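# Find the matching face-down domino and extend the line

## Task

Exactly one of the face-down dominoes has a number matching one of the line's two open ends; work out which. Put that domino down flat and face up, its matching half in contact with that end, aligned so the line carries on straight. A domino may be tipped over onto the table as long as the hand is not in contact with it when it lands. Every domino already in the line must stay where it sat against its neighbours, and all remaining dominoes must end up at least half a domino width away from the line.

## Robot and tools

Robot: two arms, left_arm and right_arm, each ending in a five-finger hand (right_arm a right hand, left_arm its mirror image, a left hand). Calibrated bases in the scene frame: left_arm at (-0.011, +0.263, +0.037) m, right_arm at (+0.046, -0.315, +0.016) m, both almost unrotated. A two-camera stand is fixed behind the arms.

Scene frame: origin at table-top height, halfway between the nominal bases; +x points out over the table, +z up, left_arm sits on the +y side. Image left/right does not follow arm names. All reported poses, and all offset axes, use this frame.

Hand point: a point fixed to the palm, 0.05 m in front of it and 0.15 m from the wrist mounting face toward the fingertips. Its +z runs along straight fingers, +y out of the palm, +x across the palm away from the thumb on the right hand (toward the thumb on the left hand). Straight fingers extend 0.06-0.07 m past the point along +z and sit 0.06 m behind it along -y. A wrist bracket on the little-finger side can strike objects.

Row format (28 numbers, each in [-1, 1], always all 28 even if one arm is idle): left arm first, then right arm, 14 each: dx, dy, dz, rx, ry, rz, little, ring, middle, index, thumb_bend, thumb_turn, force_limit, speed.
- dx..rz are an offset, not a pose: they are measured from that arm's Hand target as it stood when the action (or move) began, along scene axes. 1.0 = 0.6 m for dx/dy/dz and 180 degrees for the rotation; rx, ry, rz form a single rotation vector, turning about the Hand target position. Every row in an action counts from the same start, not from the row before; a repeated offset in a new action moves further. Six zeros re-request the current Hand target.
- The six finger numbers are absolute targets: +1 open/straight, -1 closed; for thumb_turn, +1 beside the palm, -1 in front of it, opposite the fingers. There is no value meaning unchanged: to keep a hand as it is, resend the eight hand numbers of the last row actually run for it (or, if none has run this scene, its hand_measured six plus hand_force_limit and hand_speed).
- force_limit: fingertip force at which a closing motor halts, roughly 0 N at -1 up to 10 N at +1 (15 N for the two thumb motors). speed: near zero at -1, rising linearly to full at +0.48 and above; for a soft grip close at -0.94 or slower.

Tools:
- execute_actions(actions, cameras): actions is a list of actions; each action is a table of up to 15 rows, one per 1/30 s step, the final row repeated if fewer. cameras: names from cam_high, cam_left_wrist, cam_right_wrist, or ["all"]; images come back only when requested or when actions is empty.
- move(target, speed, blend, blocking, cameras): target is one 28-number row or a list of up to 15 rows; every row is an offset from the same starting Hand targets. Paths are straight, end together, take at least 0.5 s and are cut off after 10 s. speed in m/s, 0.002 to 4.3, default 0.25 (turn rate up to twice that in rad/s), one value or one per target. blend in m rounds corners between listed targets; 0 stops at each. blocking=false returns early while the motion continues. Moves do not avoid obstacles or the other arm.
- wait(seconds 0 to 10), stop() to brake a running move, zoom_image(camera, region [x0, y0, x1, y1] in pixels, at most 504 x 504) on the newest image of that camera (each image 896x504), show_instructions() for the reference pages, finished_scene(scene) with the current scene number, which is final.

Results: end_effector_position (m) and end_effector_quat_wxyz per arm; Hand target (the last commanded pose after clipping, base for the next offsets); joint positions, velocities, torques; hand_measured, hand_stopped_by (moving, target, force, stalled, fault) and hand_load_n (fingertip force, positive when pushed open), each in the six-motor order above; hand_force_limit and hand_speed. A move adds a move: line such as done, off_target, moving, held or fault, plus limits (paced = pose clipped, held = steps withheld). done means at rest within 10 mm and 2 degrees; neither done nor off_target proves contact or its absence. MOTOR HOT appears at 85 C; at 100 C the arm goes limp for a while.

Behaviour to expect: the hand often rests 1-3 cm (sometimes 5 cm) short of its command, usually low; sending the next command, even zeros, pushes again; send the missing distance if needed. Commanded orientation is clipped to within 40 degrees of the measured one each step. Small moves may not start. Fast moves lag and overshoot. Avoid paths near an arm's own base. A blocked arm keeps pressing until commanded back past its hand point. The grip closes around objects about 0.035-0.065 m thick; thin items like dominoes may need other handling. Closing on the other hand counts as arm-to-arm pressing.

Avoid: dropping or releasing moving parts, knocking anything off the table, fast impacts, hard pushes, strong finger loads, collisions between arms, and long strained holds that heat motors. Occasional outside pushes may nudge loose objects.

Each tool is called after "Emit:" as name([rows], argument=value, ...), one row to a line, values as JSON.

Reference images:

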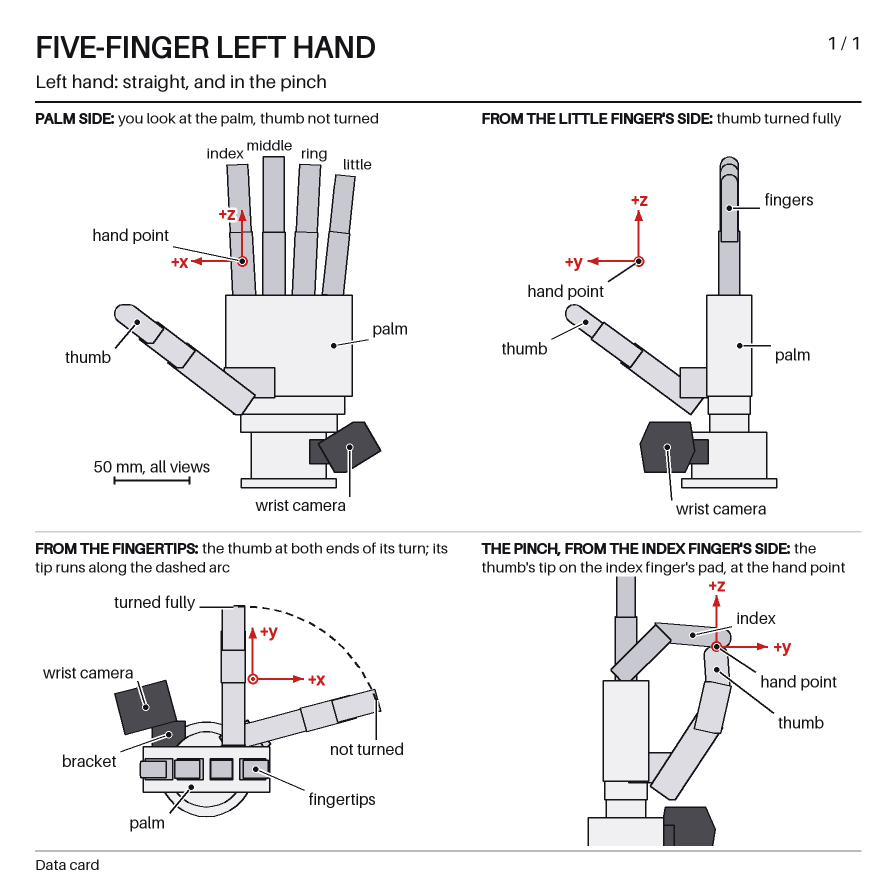

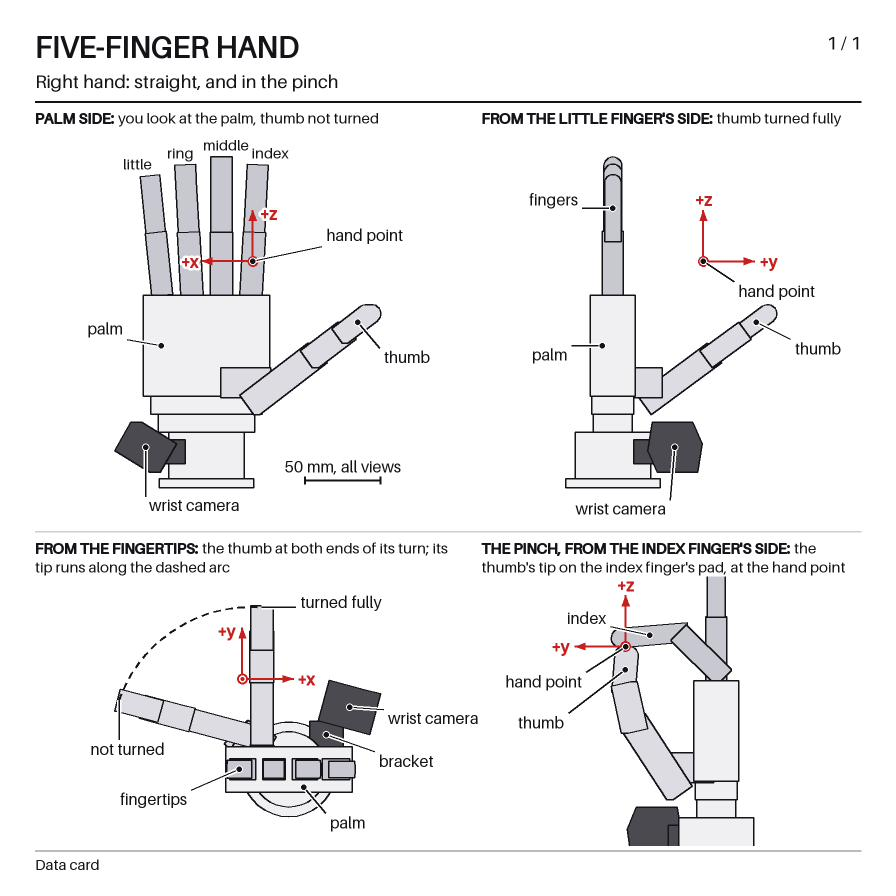

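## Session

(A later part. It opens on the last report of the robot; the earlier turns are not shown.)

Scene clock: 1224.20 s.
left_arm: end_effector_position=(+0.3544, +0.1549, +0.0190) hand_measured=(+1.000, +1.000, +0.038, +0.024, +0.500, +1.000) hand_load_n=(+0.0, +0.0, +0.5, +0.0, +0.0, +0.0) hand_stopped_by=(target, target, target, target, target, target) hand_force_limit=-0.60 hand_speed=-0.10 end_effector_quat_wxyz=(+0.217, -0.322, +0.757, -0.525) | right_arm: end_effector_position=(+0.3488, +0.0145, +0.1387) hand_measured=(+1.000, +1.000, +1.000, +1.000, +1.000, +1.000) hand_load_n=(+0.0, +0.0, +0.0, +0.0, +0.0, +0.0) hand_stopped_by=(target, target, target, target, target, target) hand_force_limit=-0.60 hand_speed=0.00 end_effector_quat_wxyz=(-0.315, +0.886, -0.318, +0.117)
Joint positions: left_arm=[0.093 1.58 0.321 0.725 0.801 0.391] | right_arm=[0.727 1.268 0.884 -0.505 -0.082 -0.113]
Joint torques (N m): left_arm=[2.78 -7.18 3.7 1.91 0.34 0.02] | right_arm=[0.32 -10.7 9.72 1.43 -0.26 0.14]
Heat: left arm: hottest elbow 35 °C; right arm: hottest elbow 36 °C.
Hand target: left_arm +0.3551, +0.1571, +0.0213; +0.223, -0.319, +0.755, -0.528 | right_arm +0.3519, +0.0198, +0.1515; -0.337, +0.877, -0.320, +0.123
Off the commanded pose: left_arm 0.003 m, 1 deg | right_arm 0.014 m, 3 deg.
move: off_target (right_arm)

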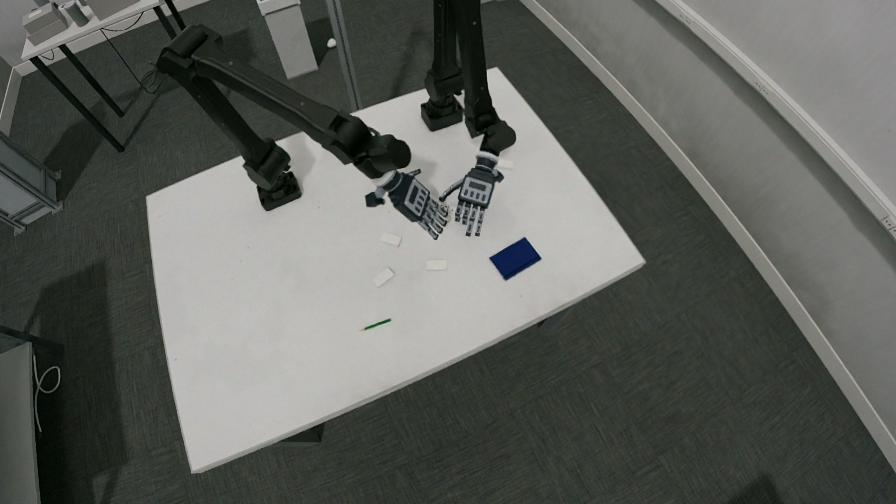

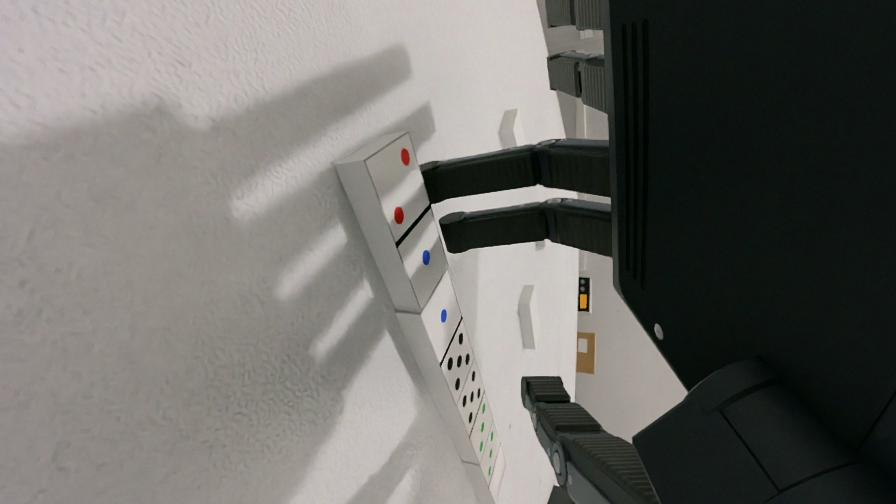

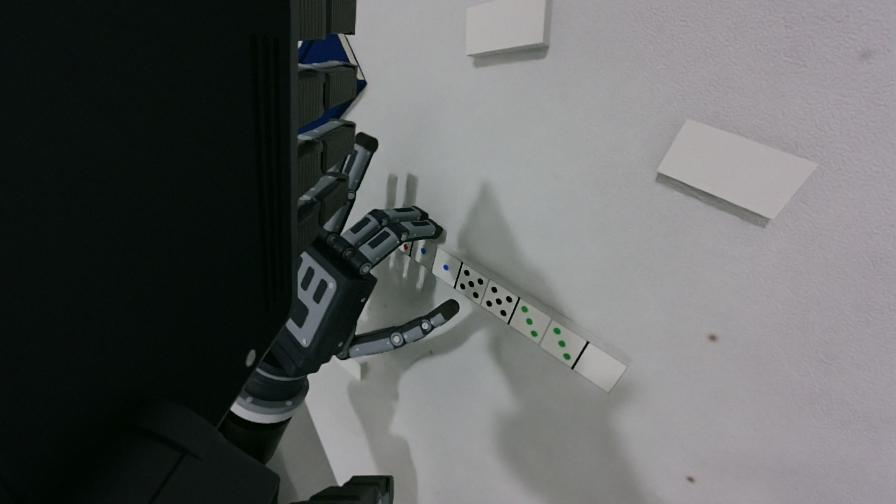

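Emit:
zoom_image(camera="cam_left_wrist", region=[330, 120, 530, 320])

Emit:
zoom_image(camera="cam_right_wrist", region=[370, 205, 480, 305])

Scaled by 2.520.

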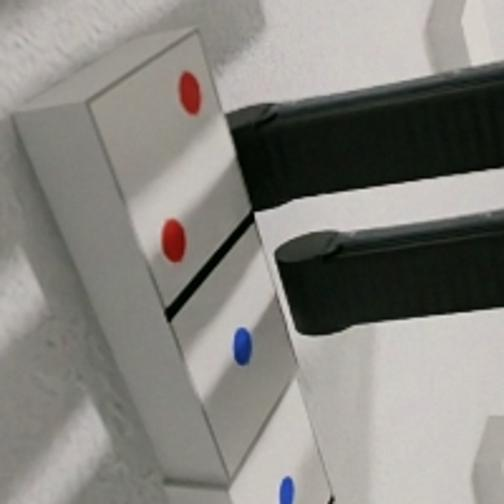

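Scaled by 4.582.

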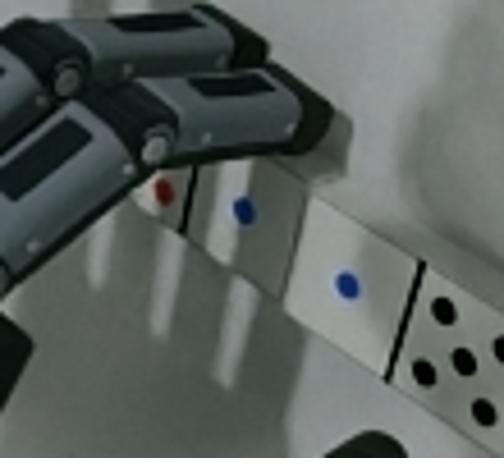

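Emit:
zoom_image(camera="cam_left_wrist", region=[380, 240, 480, 340])

Emit:
zoom_image(camera="cam_right_wrist", region=[410, 230, 470, 290])

Scaled by 5.040.

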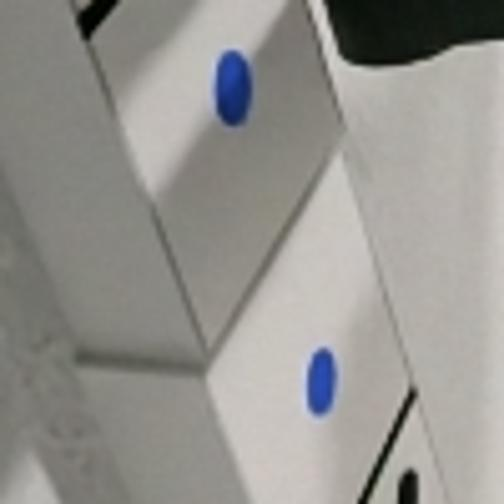

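Scaled by 8.400.

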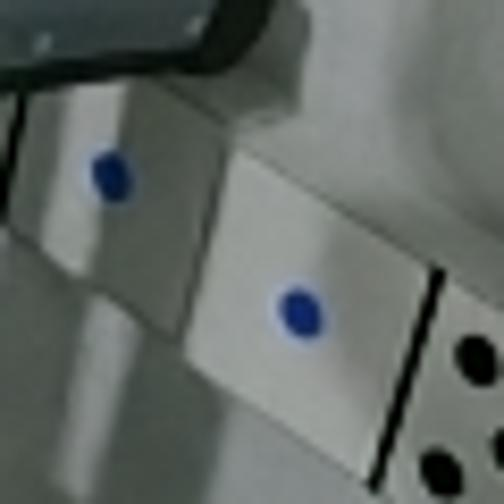

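Emit:
move(target=[0,0,0,0,0,0,1,1,0.038,0.0,0.5,1,-0.6,-0.85,0,0,0,0,0,0,1,1,1,1,1,1,-0.6,0], speed=0.05, cameras=["cam_left_wrist","cam_right_wrist"])

Emit:
zoom_image(camera="cam_left_wrist", region=[330, 120, 530, 320])

Scene clock: 1251.83 s.
left_arm: end_effector_position=(+0.3544, +0.1549, +0.0190) hand_measured=(+1.000, +1.000, +0.038, +0.000, +0.500, +1.000) hand_load_n=(+0.0, +0.0, +0.5, +0.0, +0.0, +0.0) hand_stopped_by=(target, target, target, target, target, target) hand_force_limit=-0.60 hand_speed=-0.85 end_effector_quat_wxyz=(+0.217, -0.322, +0.757, -0.525) | right_arm: end_effector_position=(+0.3488, +0.0145, +0.1387) hand_measured=(+1.000, +1.000, +1.000, +1.000, +1.000, +1.000) hand_load_n=(+0.0, +0.0, +0.0, +0.0, +0.0, +0.0) hand_stopped_by=(target, target, target, target, target, target) hand_force_limit=-0.60 hand_speed=0.00 end_effector_quat_wxyz=(-0.315, +0.886, -0.318, +0.117)
Joint positions: left_arm=[0.093 1.58 0.321 0.725 0.801 0.391] | right_arm=[0.727 1.268 0.884 -0.505 -0.082 -0.113]
Joint torques (N m): left_arm=[2.9 -7.06 3.7 2 0.35 0.03] | right_arm=[0.32 -10.64 9.72 1.42 -0.26 0.14]
Heat: left arm: hottest elbow 35 °C; right arm: hottest elbow 36 °C.
Hand target: left_arm +0.3551, +0.1571, +0.0213; +0.223, -0.319, +0.755, -0.528 | right_arm +0.3519, +0.0198, +0.1515; -0.337, +0.877, -0.320, +0.123
Off the commanded pose: left_arm 0.003 m, 1 deg | right_arm 0.014 m, 3 deg.
move: off_target (right_arm)
Images, in order (width x height): cam_left_wrist 896x504, cam_right_wrist 896x504.

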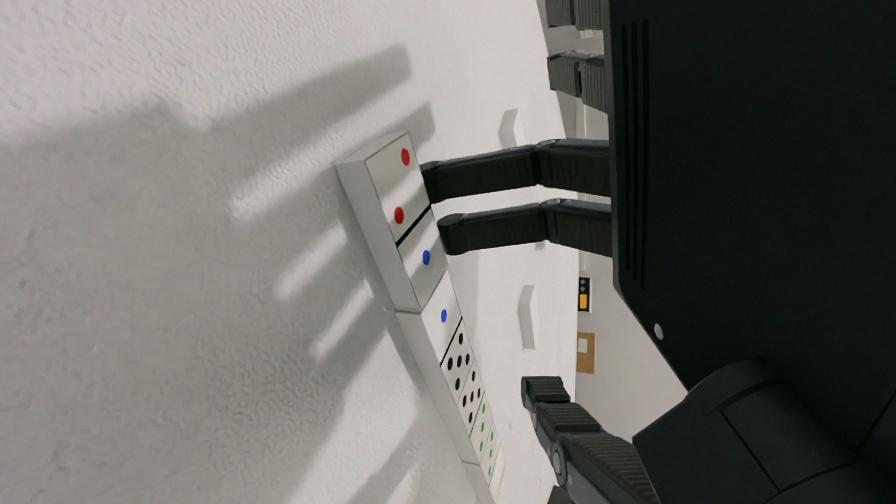

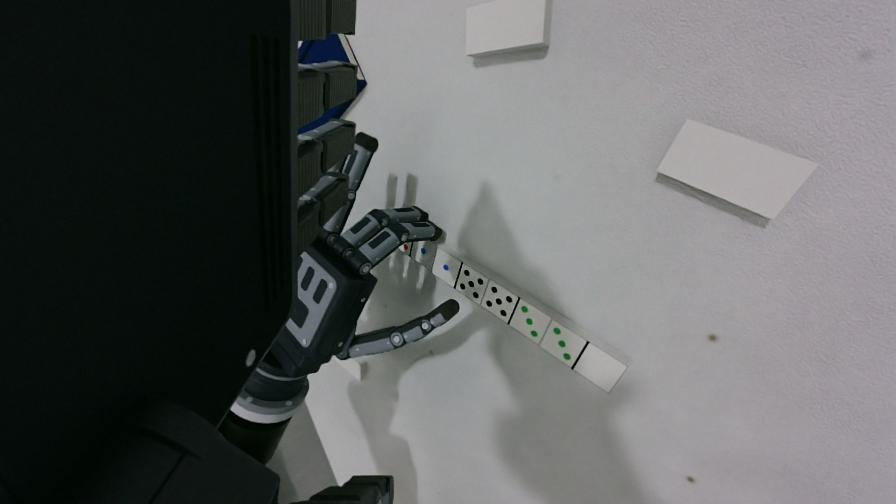

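Scaled by 2.520.

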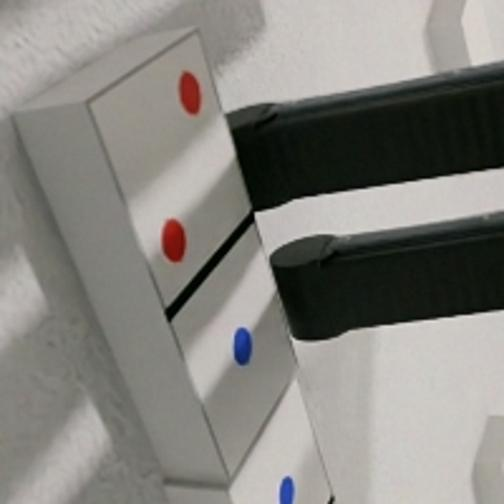

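Emit:
move(target=[0,0,0,0,0,0,1,1,0.038,-0.04,0.5,1,-0.6,-0.85,0,0,0,0,0,0,1,1,1,1,1,1,-0.6,0], speed=0.05, cameras=["cam_left_wrist","cam_right_wrist"])

Emit:
zoom_image(camera="cam_left_wrist", region=[330, 120, 530, 320])

Emit:
zoom_image(camera="cam_left_wrist", region=[380, 240, 480, 340])

Emit:
zoom_image(camera="cam_right_wrist", region=[410, 230, 470, 290])

Scene clock: 1260.67 s.
left_arm: end_effector_position=(+0.3544, +0.1549, +0.0190) hand_measured=(+1.000, +1.000, +0.038, -0.040, +0.500, +1.000) hand_load_n=(-0.5, +0.0, +0.5, +0.0, +0.0, -0.5) hand_stopped_by=(target, target, target, target, target, target) hand_force_limit=-0.60 hand_speed=-0.85 end_effector_quat_wxyz=(+0.217, -0.322, +0.757, -0.525) | right_arm: end_effector_position=(+0.3488, +0.0145, +0.1387) hand_measured=(+1.000, +1.000, +1.000, +1.000, +1.000, +1.000) hand_load_n=(+0.0, +0.0, +0.0, +0.0, +0.0, +0.0) hand_stopped_by=(target, target, target, target, target, target) hand_force_limit=-0.60 hand_speed=0.00 end_effector_quat_wxyz=(-0.315, +0.886, -0.318, +0.117)
Joint positions: left_arm=[0.093 1.58 0.321 0.725 0.801 0.391] | right_arm=[0.727 1.268 0.884 -0.505 -0.082 -0.113]
Joint torques (N m): left_arm=[2.9 -7.06 3.74 1.95 0.34 0.03] | right_arm=[0.26 -10.7 9.7 1.43 -0.26 0.14]
Heat: left arm: hottest elbow 34 °C; right arm: hottest elbow 36 °C.
Hand target: left_arm +0.3551, +0.1571, +0.0213; +0.223, -0.319, +0.755, -0.528 | right_arm +0.3519, +0.0198, +0.1515; -0.337, +0.877, -0.320, +0.123
Off the commanded pose: left_arm 0.003 m, 1 deg | right_arm 0.014 m, 3 deg.
move: off_target (right_arm)
Images, in order (width x height): cam_left_wrist 896x504, cam_right_wrist 896x504.

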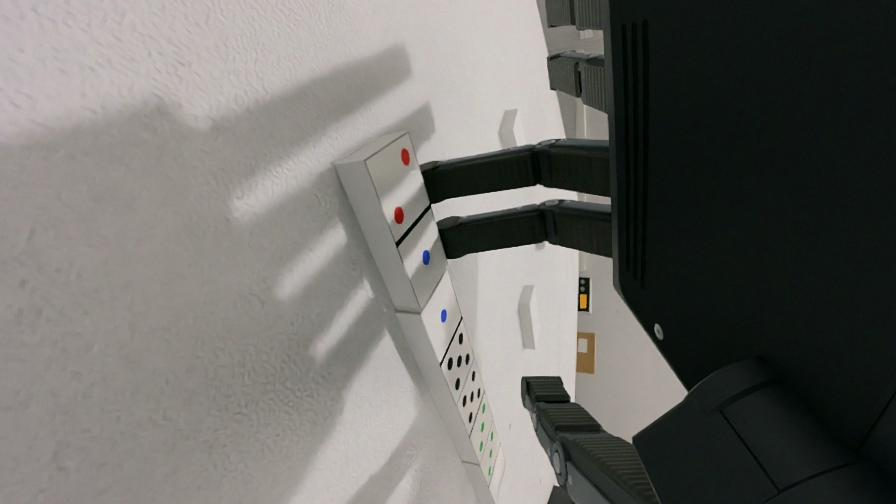

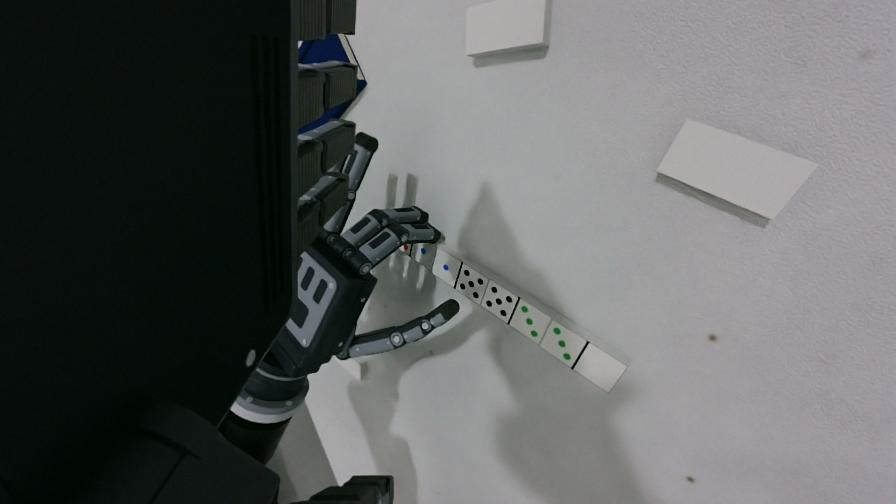

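Scaled by 2.520.

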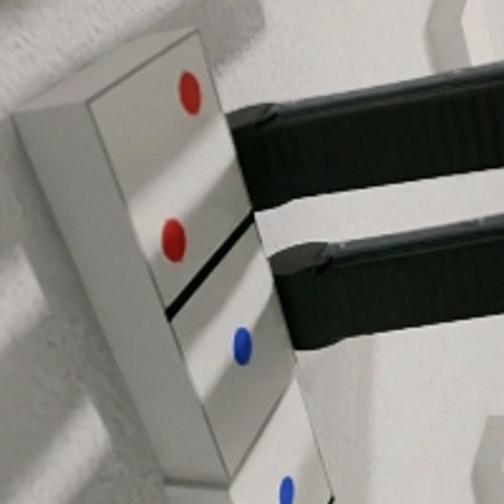

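Scaled by 5.040.

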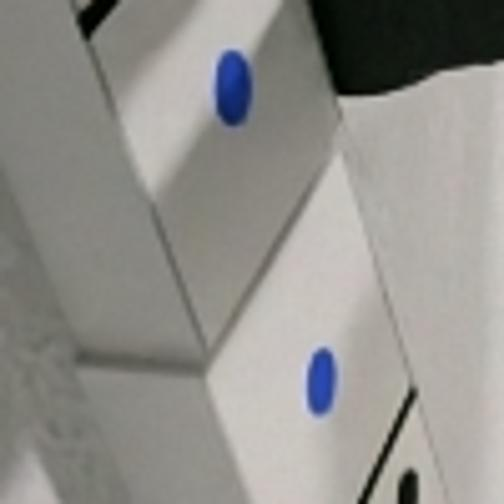

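Scaled by 8.400.

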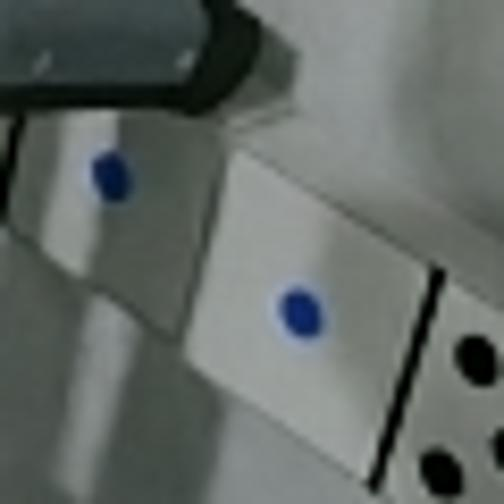

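Emit:
move(target=[0,0,0,0,0,0,1,1,0.018,-0.06,0.5,1,-0.6,-0.85,0,0,0,0,0,0,1,1,1,1,1,1,-0.6,0], speed=0.05, cameras=["cam_left_wrist","cam_right_wrist"])

Emit:
zoom_image(camera="cam_left_wrist", region=[380, 240, 480, 340])

Emit:
zoom_image(camera="cam_right_wrist", region=[410, 230, 470, 290])

Scene clock: 1268.43 s.
left_arm: end_effector_position=(+0.3544, +0.1549, +0.0190) hand_measured=(+1.000, +1.000, +0.018, -0.060, +0.500, +1.000) hand_load_n=(+0.0, +0.0, +0.5, +0.0, +0.0, +0.0) hand_stopped_by=(target, target, target, target, target, target) hand_force_limit=-0.60 hand_speed=-0.85 end_effector_quat_wxyz=(+0.217, -0.322, +0.757, -0.525) | right_arm: end_effector_position=(+0.3488, +0.0145, +0.1387) hand_measured=(+1.000, +1.000, +1.000, +1.000, +1.000, +1.000) hand_load_n=(+0.0, +0.0, +0.0, -0.5, +0.0, +0.0) hand_stopped_by=(target, target, target, target, target, target) hand_force_limit=-0.60 hand_speed=0.00 end_effector_quat_wxyz=(-0.315, +0.886, -0.318, +0.117)
Joint positions: left_arm=[0.093 1.58 0.321 0.725 0.801 0.391] | right_arm=[0.727 1.268 0.884 -0.505 -0.082 -0.113]
Joint torques (N m): left_arm=[2.78 -6.95 3.74 1.95 0.33 0.02] | right_arm=[0.26 -10.64 9.7 1.42 -0.26 0.14]
Heat: left arm: hottest elbow 34 °C; right arm: hottest elbow 36 °C.
Hand target: left_arm +0.3551, +0.1571, +0.0213; +0.223, -0.319, +0.755, -0.528 | right_arm +0.3519, +0.0198, +0.1515; -0.337, +0.877, -0.320, +0.123
Off the commanded pose: left_arm 0.003 m, 1 deg | right_arm 0.014 m, 3 deg.
move: off_target (right_arm)
Images, in order (width x height): cam_left_wrist 896x504, cam_right_wrist 896x504.

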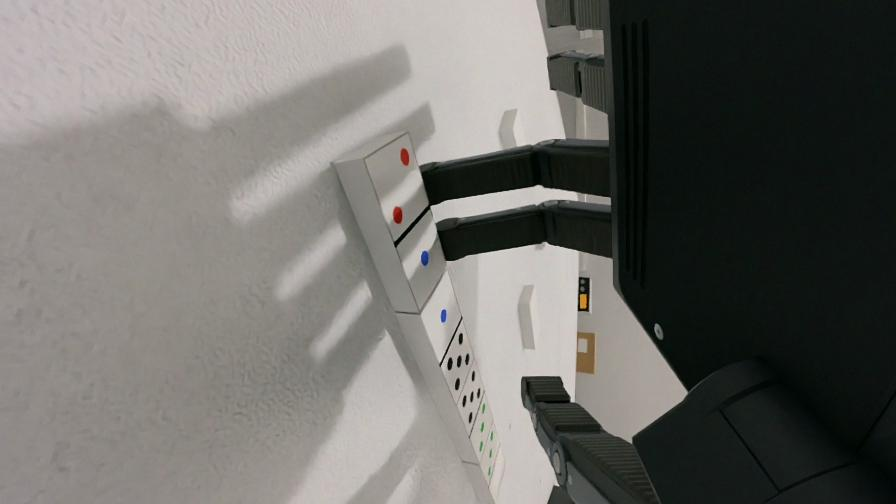

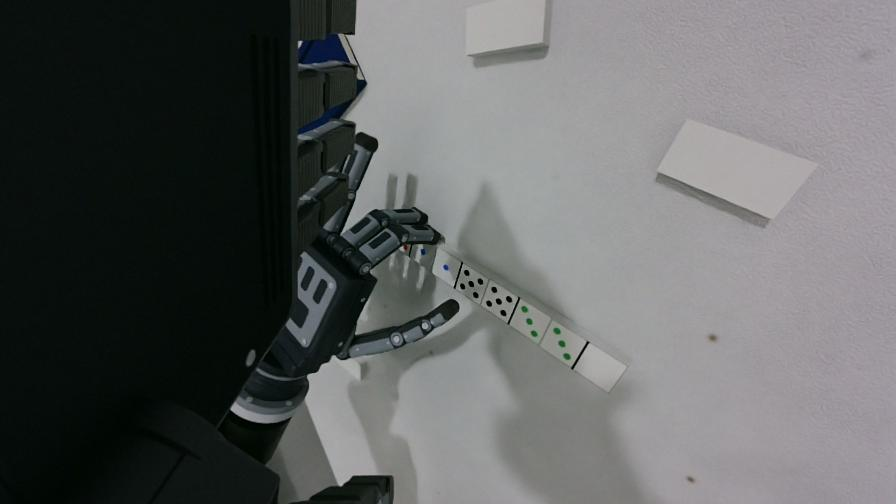

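Scaled by 5.040.

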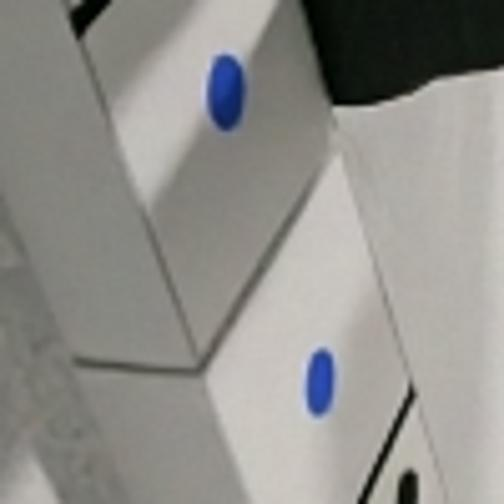

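Scaled by 8.400.

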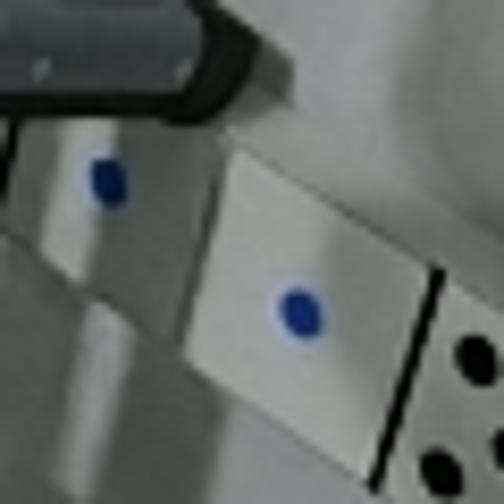

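Emit:
zoom_image(camera="cam_right_wrist", region=[420, 240, 450, 285])

Emit:
zoom_image(camera="cam_left_wrist", region=[400, 290, 450, 340])

Emit:
zoom_image(camera="cam_left_wrist", region=[320, 120, 500, 480])

Scaled by 11.200.

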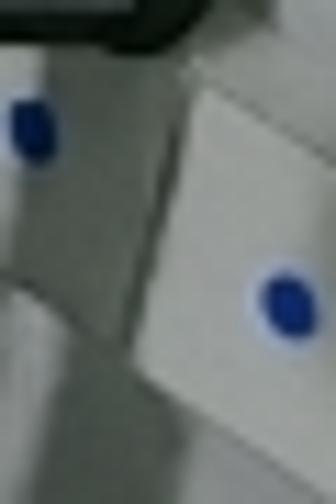

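Scaled by 10.080.

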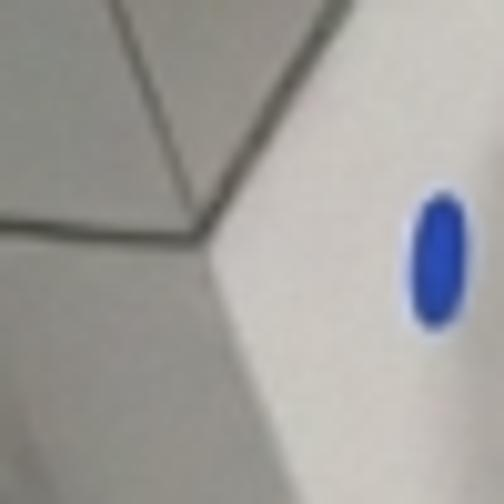

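Scaled by 1.400.

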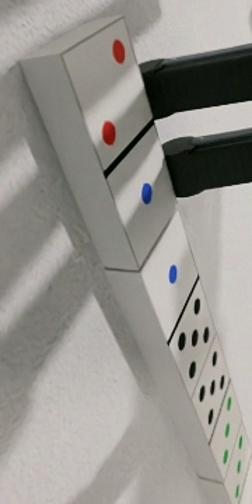

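Emit:
move([
  [0.012,-0.012,0,0,0,0,1,1,0.06,0.02,0.5,1,-0.6,-0.5,0,0,0,0,0,0,1,1,1,1,1,1,-0.6,0],
  [0.012,-0.012,0.08,0,0,0,1,1,0.06,0.02,0.5,1,-0.6,-0.5,0,0,0,0,0,0,1,1,1,1,1,1,-0.6,0],
  [-0.05,0.1,0.13,0,0,0,1,1,0.06,0.02,0.5,1,-0.6,-0.5,0,0,0,0,0,0,1,1,1,1,1,1,-0.6,0],
], speed=[0.06,0.12,0.15], cameras=["cam_left_wrist","cam_right_wrist"])

Emit:
zoom_image(camera="cam_right_wrist", region=[370, 205, 460, 295])

Emit:
zoom_image(camera="cam_right_wrist", region=[420, 230, 460, 285])

Scene clock: 1290.57 s.
left_arm: end_effector_position=(+0.3052, +0.2083, +0.0798) hand_measured=(+1.000, +1.000, +0.060, +0.020, +0.500, +1.000) hand_load_n=(+0.0, +0.0, +0.0, +0.0, +0.0, -0.5) hand_stopped_by=(target, target, target, target, target, target) hand_force_limit=-0.60 hand_speed=-0.50 end_effector_quat_wxyz=(+0.197, -0.342, +0.753, -0.526) | right_arm: end_effector_position=(+0.3488, +0.0145, +0.1387) hand_measured=(+1.000, +1.000, +1.000, +1.000, +1.000, +1.000) hand_load_n=(+0.0, +0.0, +0.0, +0.0, +0.0, -0.5) hand_stopped_by=(target, target, target, target, target, target) hand_force_limit=-0.60 hand_speed=0.00 end_effector_quat_wxyz=(-0.315, +0.886, -0.318, +0.117)
Joint positions: left_arm=[0.342 1.167 0.321 0.091 1.002 0.602] | right_arm=[0.727 1.268 0.884 -0.505 -0.082 -0.113]
Joint torques (N m): left_arm=[2.78 -5.3 10.92 0.69 0.56 0.16] | right_arm=[0.32 -10.7 9.7 1.43 -0.27 0.14]
Heat: left arm: hottest elbow 34 °C; right arm: hottest elbow 36 °C.
Hand target: left_arm +0.3251, +0.2171, +0.0993; +0.223, -0.319, +0.755, -0.528 | right_arm +0.3519, +0.0198, +0.1515; -0.337, +0.877, -0.320, +0.123
Off the commanded pose: left_arm 0.029 m, 4 deg | right_arm 0.014 m, 3 deg.
move: off_target (left_arm, right_arm)
Images, in order (width x height): cam_left_wrist 896x504, cam_right_wrist 896x504.

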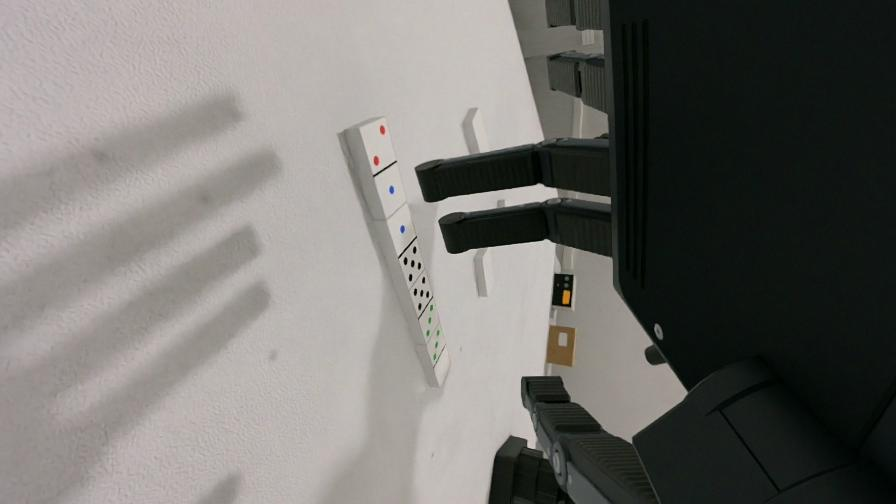

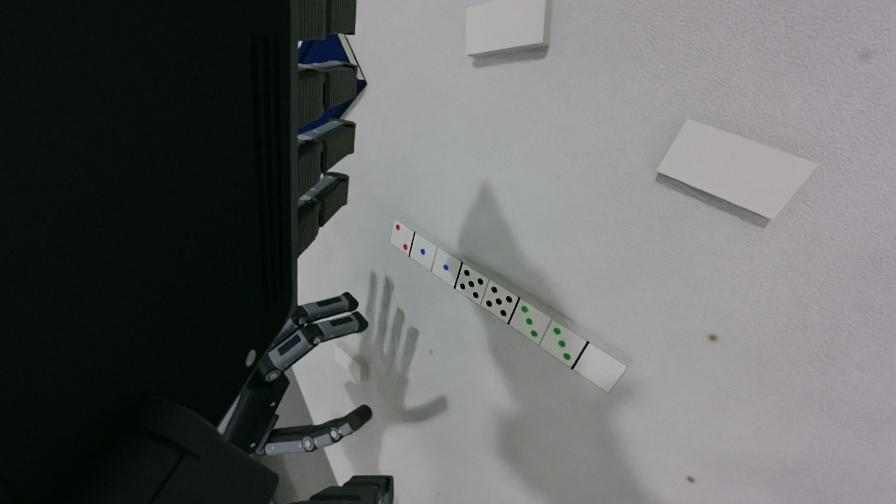

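Scaled by 5.600.

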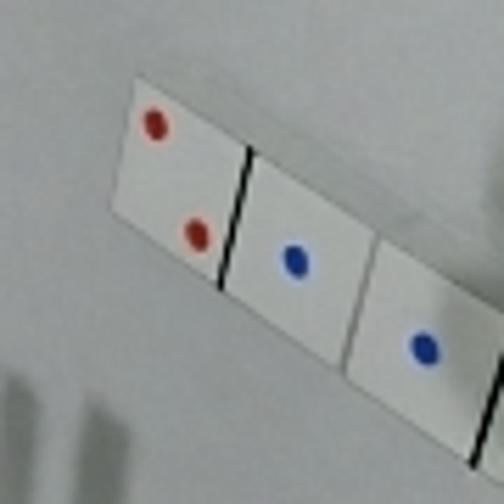

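Scaled by 9.164.

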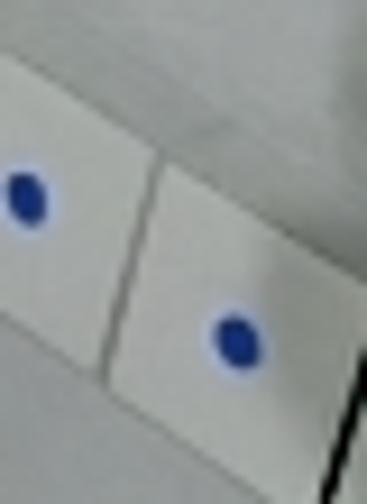

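Emit:
zoom_image(camera="cam_right_wrist", region=[430, 240, 530, 340])

Emit:
zoom_image(camera="cam_right_wrist", region=[500, 290, 600, 390])

Emit:
zoom_image(camera="cam_right_wrist", region=[380, 210, 480, 310])

Emit:
zoom_image(camera="cam_left_wrist", region=[340, 105, 440, 255])

Emit:
zoom_image(camera="cam_left_wrist", region=[365, 190, 425, 250])

Scaled by 5.040.

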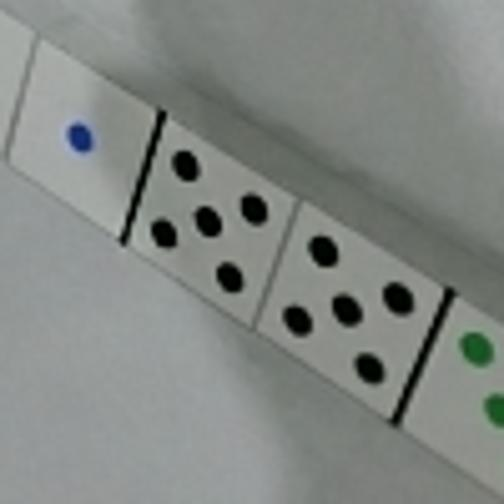

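Scaled by 5.040.

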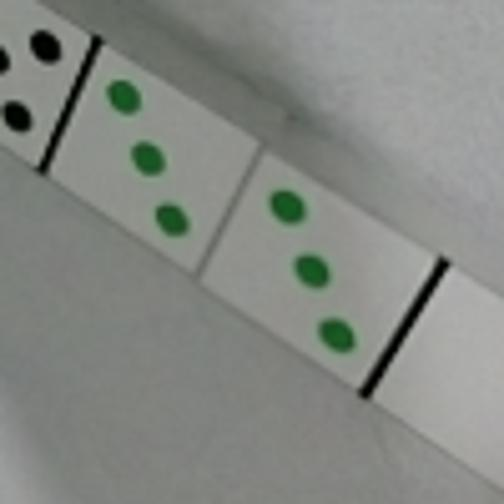

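Scaled by 5.040.

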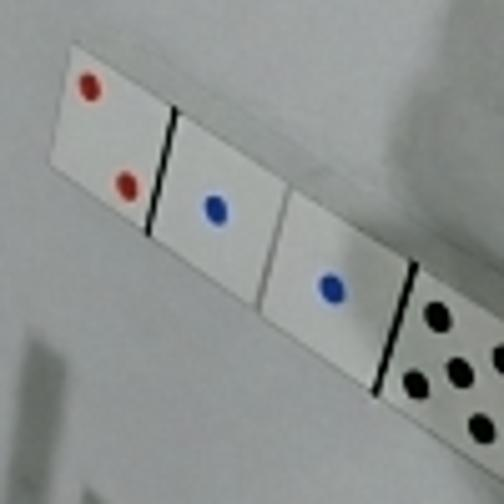

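Scaled by 3.360.

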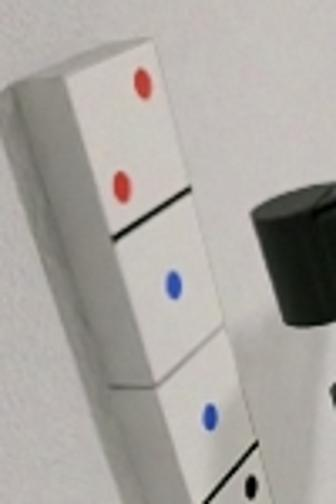

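Scaled by 8.400.

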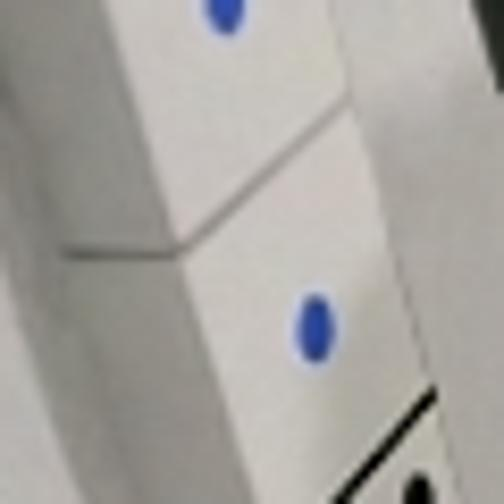

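Emit:
zoom_image(camera="cam_left_wrist", region=[370, 170, 440, 290])

Emit:
zoom_image(camera="cam_left_wrist", region=[390, 270, 470, 390])

Emit:
zoom_image(camera="cam_left_wrist", region=[350, 110, 420, 230])

Scaled by 4.200.

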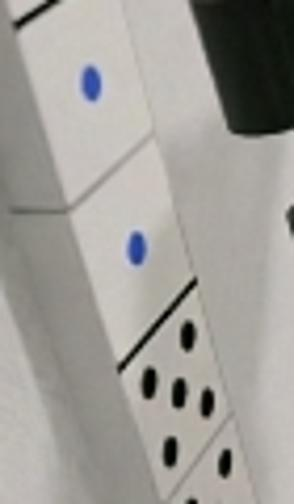

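Scaled by 4.200.

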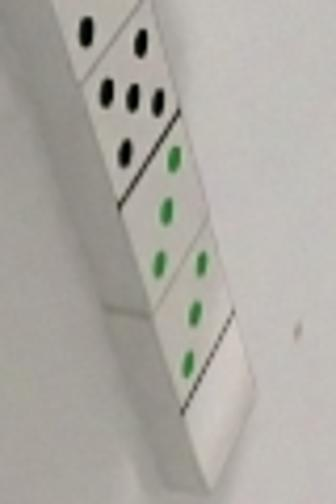

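Scaled by 4.200.

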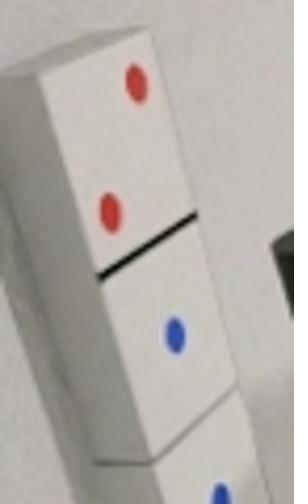

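Emit:
move([
  [0.062,-0.112,0,0,0,0,1,1,0.06,0.3,0.5,1,-0.6,-0.5,0,0,0,0,0,0,1,1,1,1,1,1,-0.6,0],
  [0.062,-0.112,-0.13,0,0,0,1,1,0.06,0.3,0.5,1,-0.6,-0.5,0,0,0,0,0,0,1,1,1,1,1,1,-0.6,0],
], speed=[0.15,0.08], cameras=["cam_left_wrist"])

Scene clock: 1335.33 s.
left_arm: end_effector_position=(+0.3618, +0.1529, +0.0208) hand_measured=(+1.000, +1.000, +0.060, +0.300, +0.500, +1.000) hand_load_n=(+0.0, +0.0, +0.0, +0.0, +0.0, +0.0) hand_stopped_by=(target, target, target, target, target, target) hand_force_limit=-0.60 hand_speed=-0.50 end_effector_quat_wxyz=(+0.224, -0.319, +0.759, -0.522) | right_arm: end_effector_position=(+0.3488, +0.0145, +0.1387) hand_measured=(+1.000, +1.000, +1.000, +1.000, +1.000, +1.000) hand_load_n=(+0.0, +0.0, +0.0, +0.0, +0.0, +0.0) hand_stopped_by=(target, target, target, target, target, target) hand_force_limit=-0.60 hand_speed=0.00 end_effector_quat_wxyz=(-0.315, +0.886, -0.318, +0.117)
Joint positions: left_arm=[0.078 1.581 0.334 0.725 0.781 0.391] | right_arm=[0.727 1.268 0.884 -0.505 -0.082 -0.113]
Joint torques (N m): left_arm=[1.85 -6.24 4.08 2.41 0.18 -0.18] | right_arm=[0.26 -10.7 9.69 1.43 -0.26 0.14]
Heat: left arm: hottest elbow 37 °C; right arm: hottest elbow 36 °C.
Hand target: left_arm +0.3624, +0.1499, +0.0213; +0.223, -0.319, +0.755, -0.528 | right_arm +0.3519, +0.0198, +0.1515; -0.337, +0.877, -0.320, +0.123
Off the commanded pose: left_arm 0.003 m, 1 deg | right_arm 0.014 m, 3 deg.
move: off_target (right_arm)
Images, in order (width x height): cam_left_wrist 896x504.

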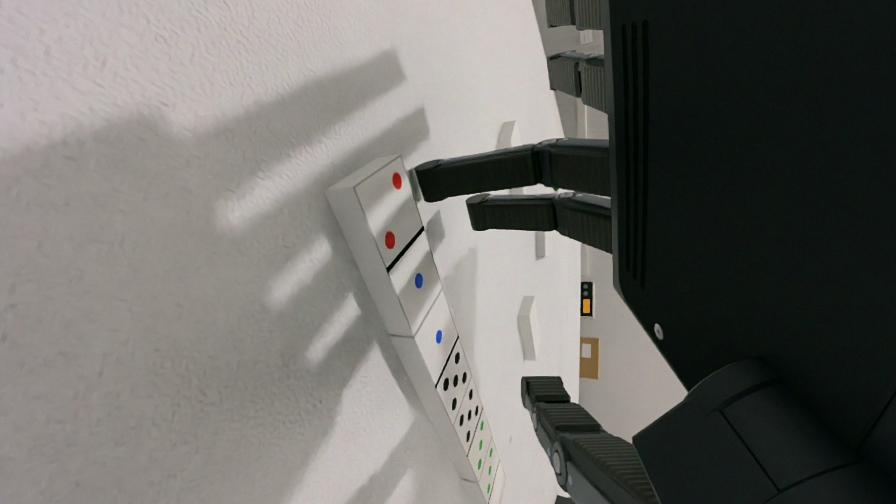

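Emit:
move(target=[-0.0122,0.012,0,0,0,0,1,1,0.06,0.3,0.5,1,-0.6,-0.5,0,0,0,0,0,0,1,1,1,1,1,1,-0.6,0], speed=0.05, cameras=["cam_left_wrist","cam_right_wrist"])

Emit:
zoom_image(camera="cam_left_wrist", region=[330, 120, 530, 320])

Scene clock: 1341.87 s.
left_arm: end_effector_position=(+0.3542, +0.1548, +0.0187) hand_measured=(+1.000, +1.000, +0.060, +0.300, +0.500, +1.000) hand_load_n=(+0.0, +0.0, +0.5, +0.0, +0.0, +0.0) hand_stopped_by=(target, target, target, target, target, target) hand_force_limit=-0.60 hand_speed=-0.50 end_effector_quat_wxyz=(+0.216, -0.322, +0.757, -0.525) | right_arm: end_effector_position=(+0.3488, +0.0145, +0.1387) hand_measured=(+1.000, +1.000, +1.000, +1.000, +1.000, +1.000) hand_load_n=(+0.0, +0.0, +0.0, +0.0, +0.0, +0.0) hand_stopped_by=(target, target, target, target, target, target) hand_force_limit=-0.60 hand_speed=0.00 end_effector_quat_wxyz=(-0.315, +0.886, -0.318, +0.117)
Joint positions: left_arm=[0.092 1.581 0.321 0.725 0.801 0.391] | right_arm=[0.727 1.268 0.884 -0.505 -0.082 -0.113]
Joint torques (N m): left_arm=[2.84 -7.06 3.67 1.98 0.32 0.05] | right_arm=[0.21 -10.7 9.7 1.43 -0.26 0.14]
Heat: left arm: hottest elbow 37 °C; right arm: hottest elbow 36 °C.
Hand target: left_arm +0.3549, +0.1570, +0.0213; +0.223, -0.319, +0.755, -0.528 | right_arm +0.3519, +0.0198, +0.1515; -0.337, +0.877, -0.320, +0.123
Off the commanded pose: left_arm 0.004 m, 1 deg | right_arm 0.014 m, 3 deg.
move: off_target (right_arm)
Images, in order (width x height): cam_left_wrist 896x504, cam_right_wrist 896x504.

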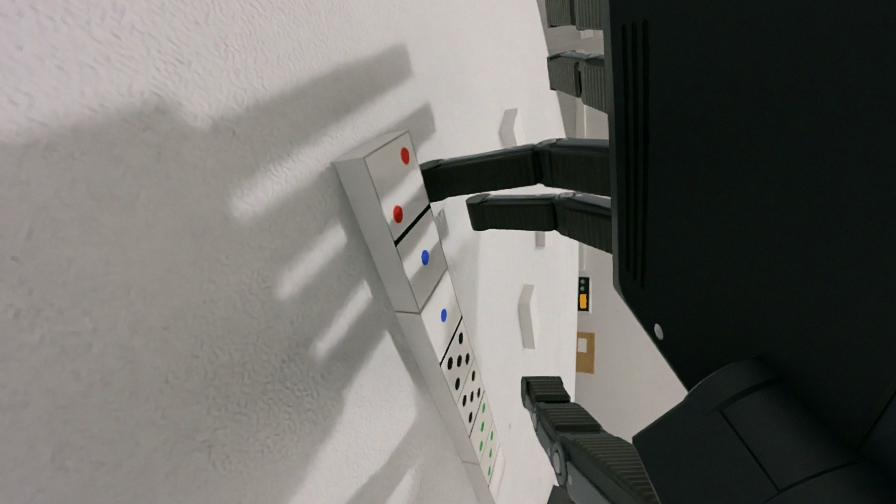

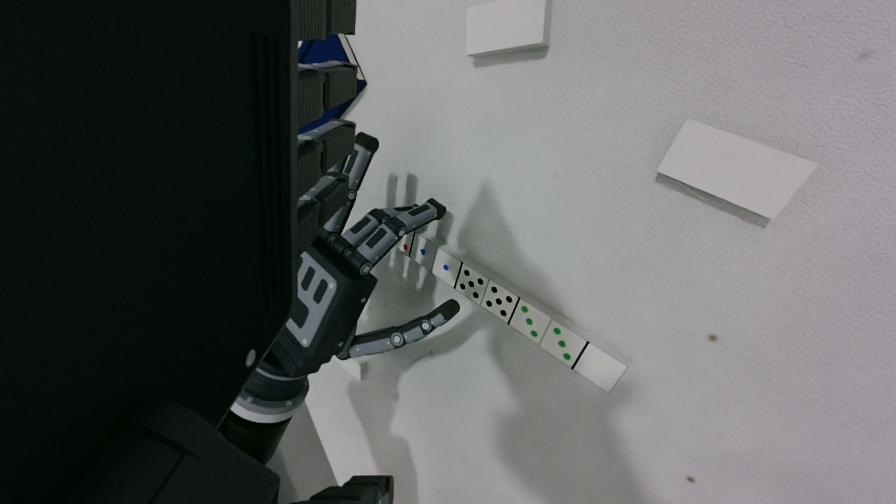

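Scaled by 2.520.

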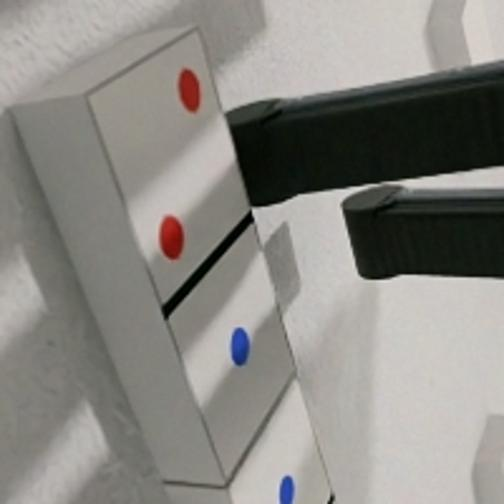

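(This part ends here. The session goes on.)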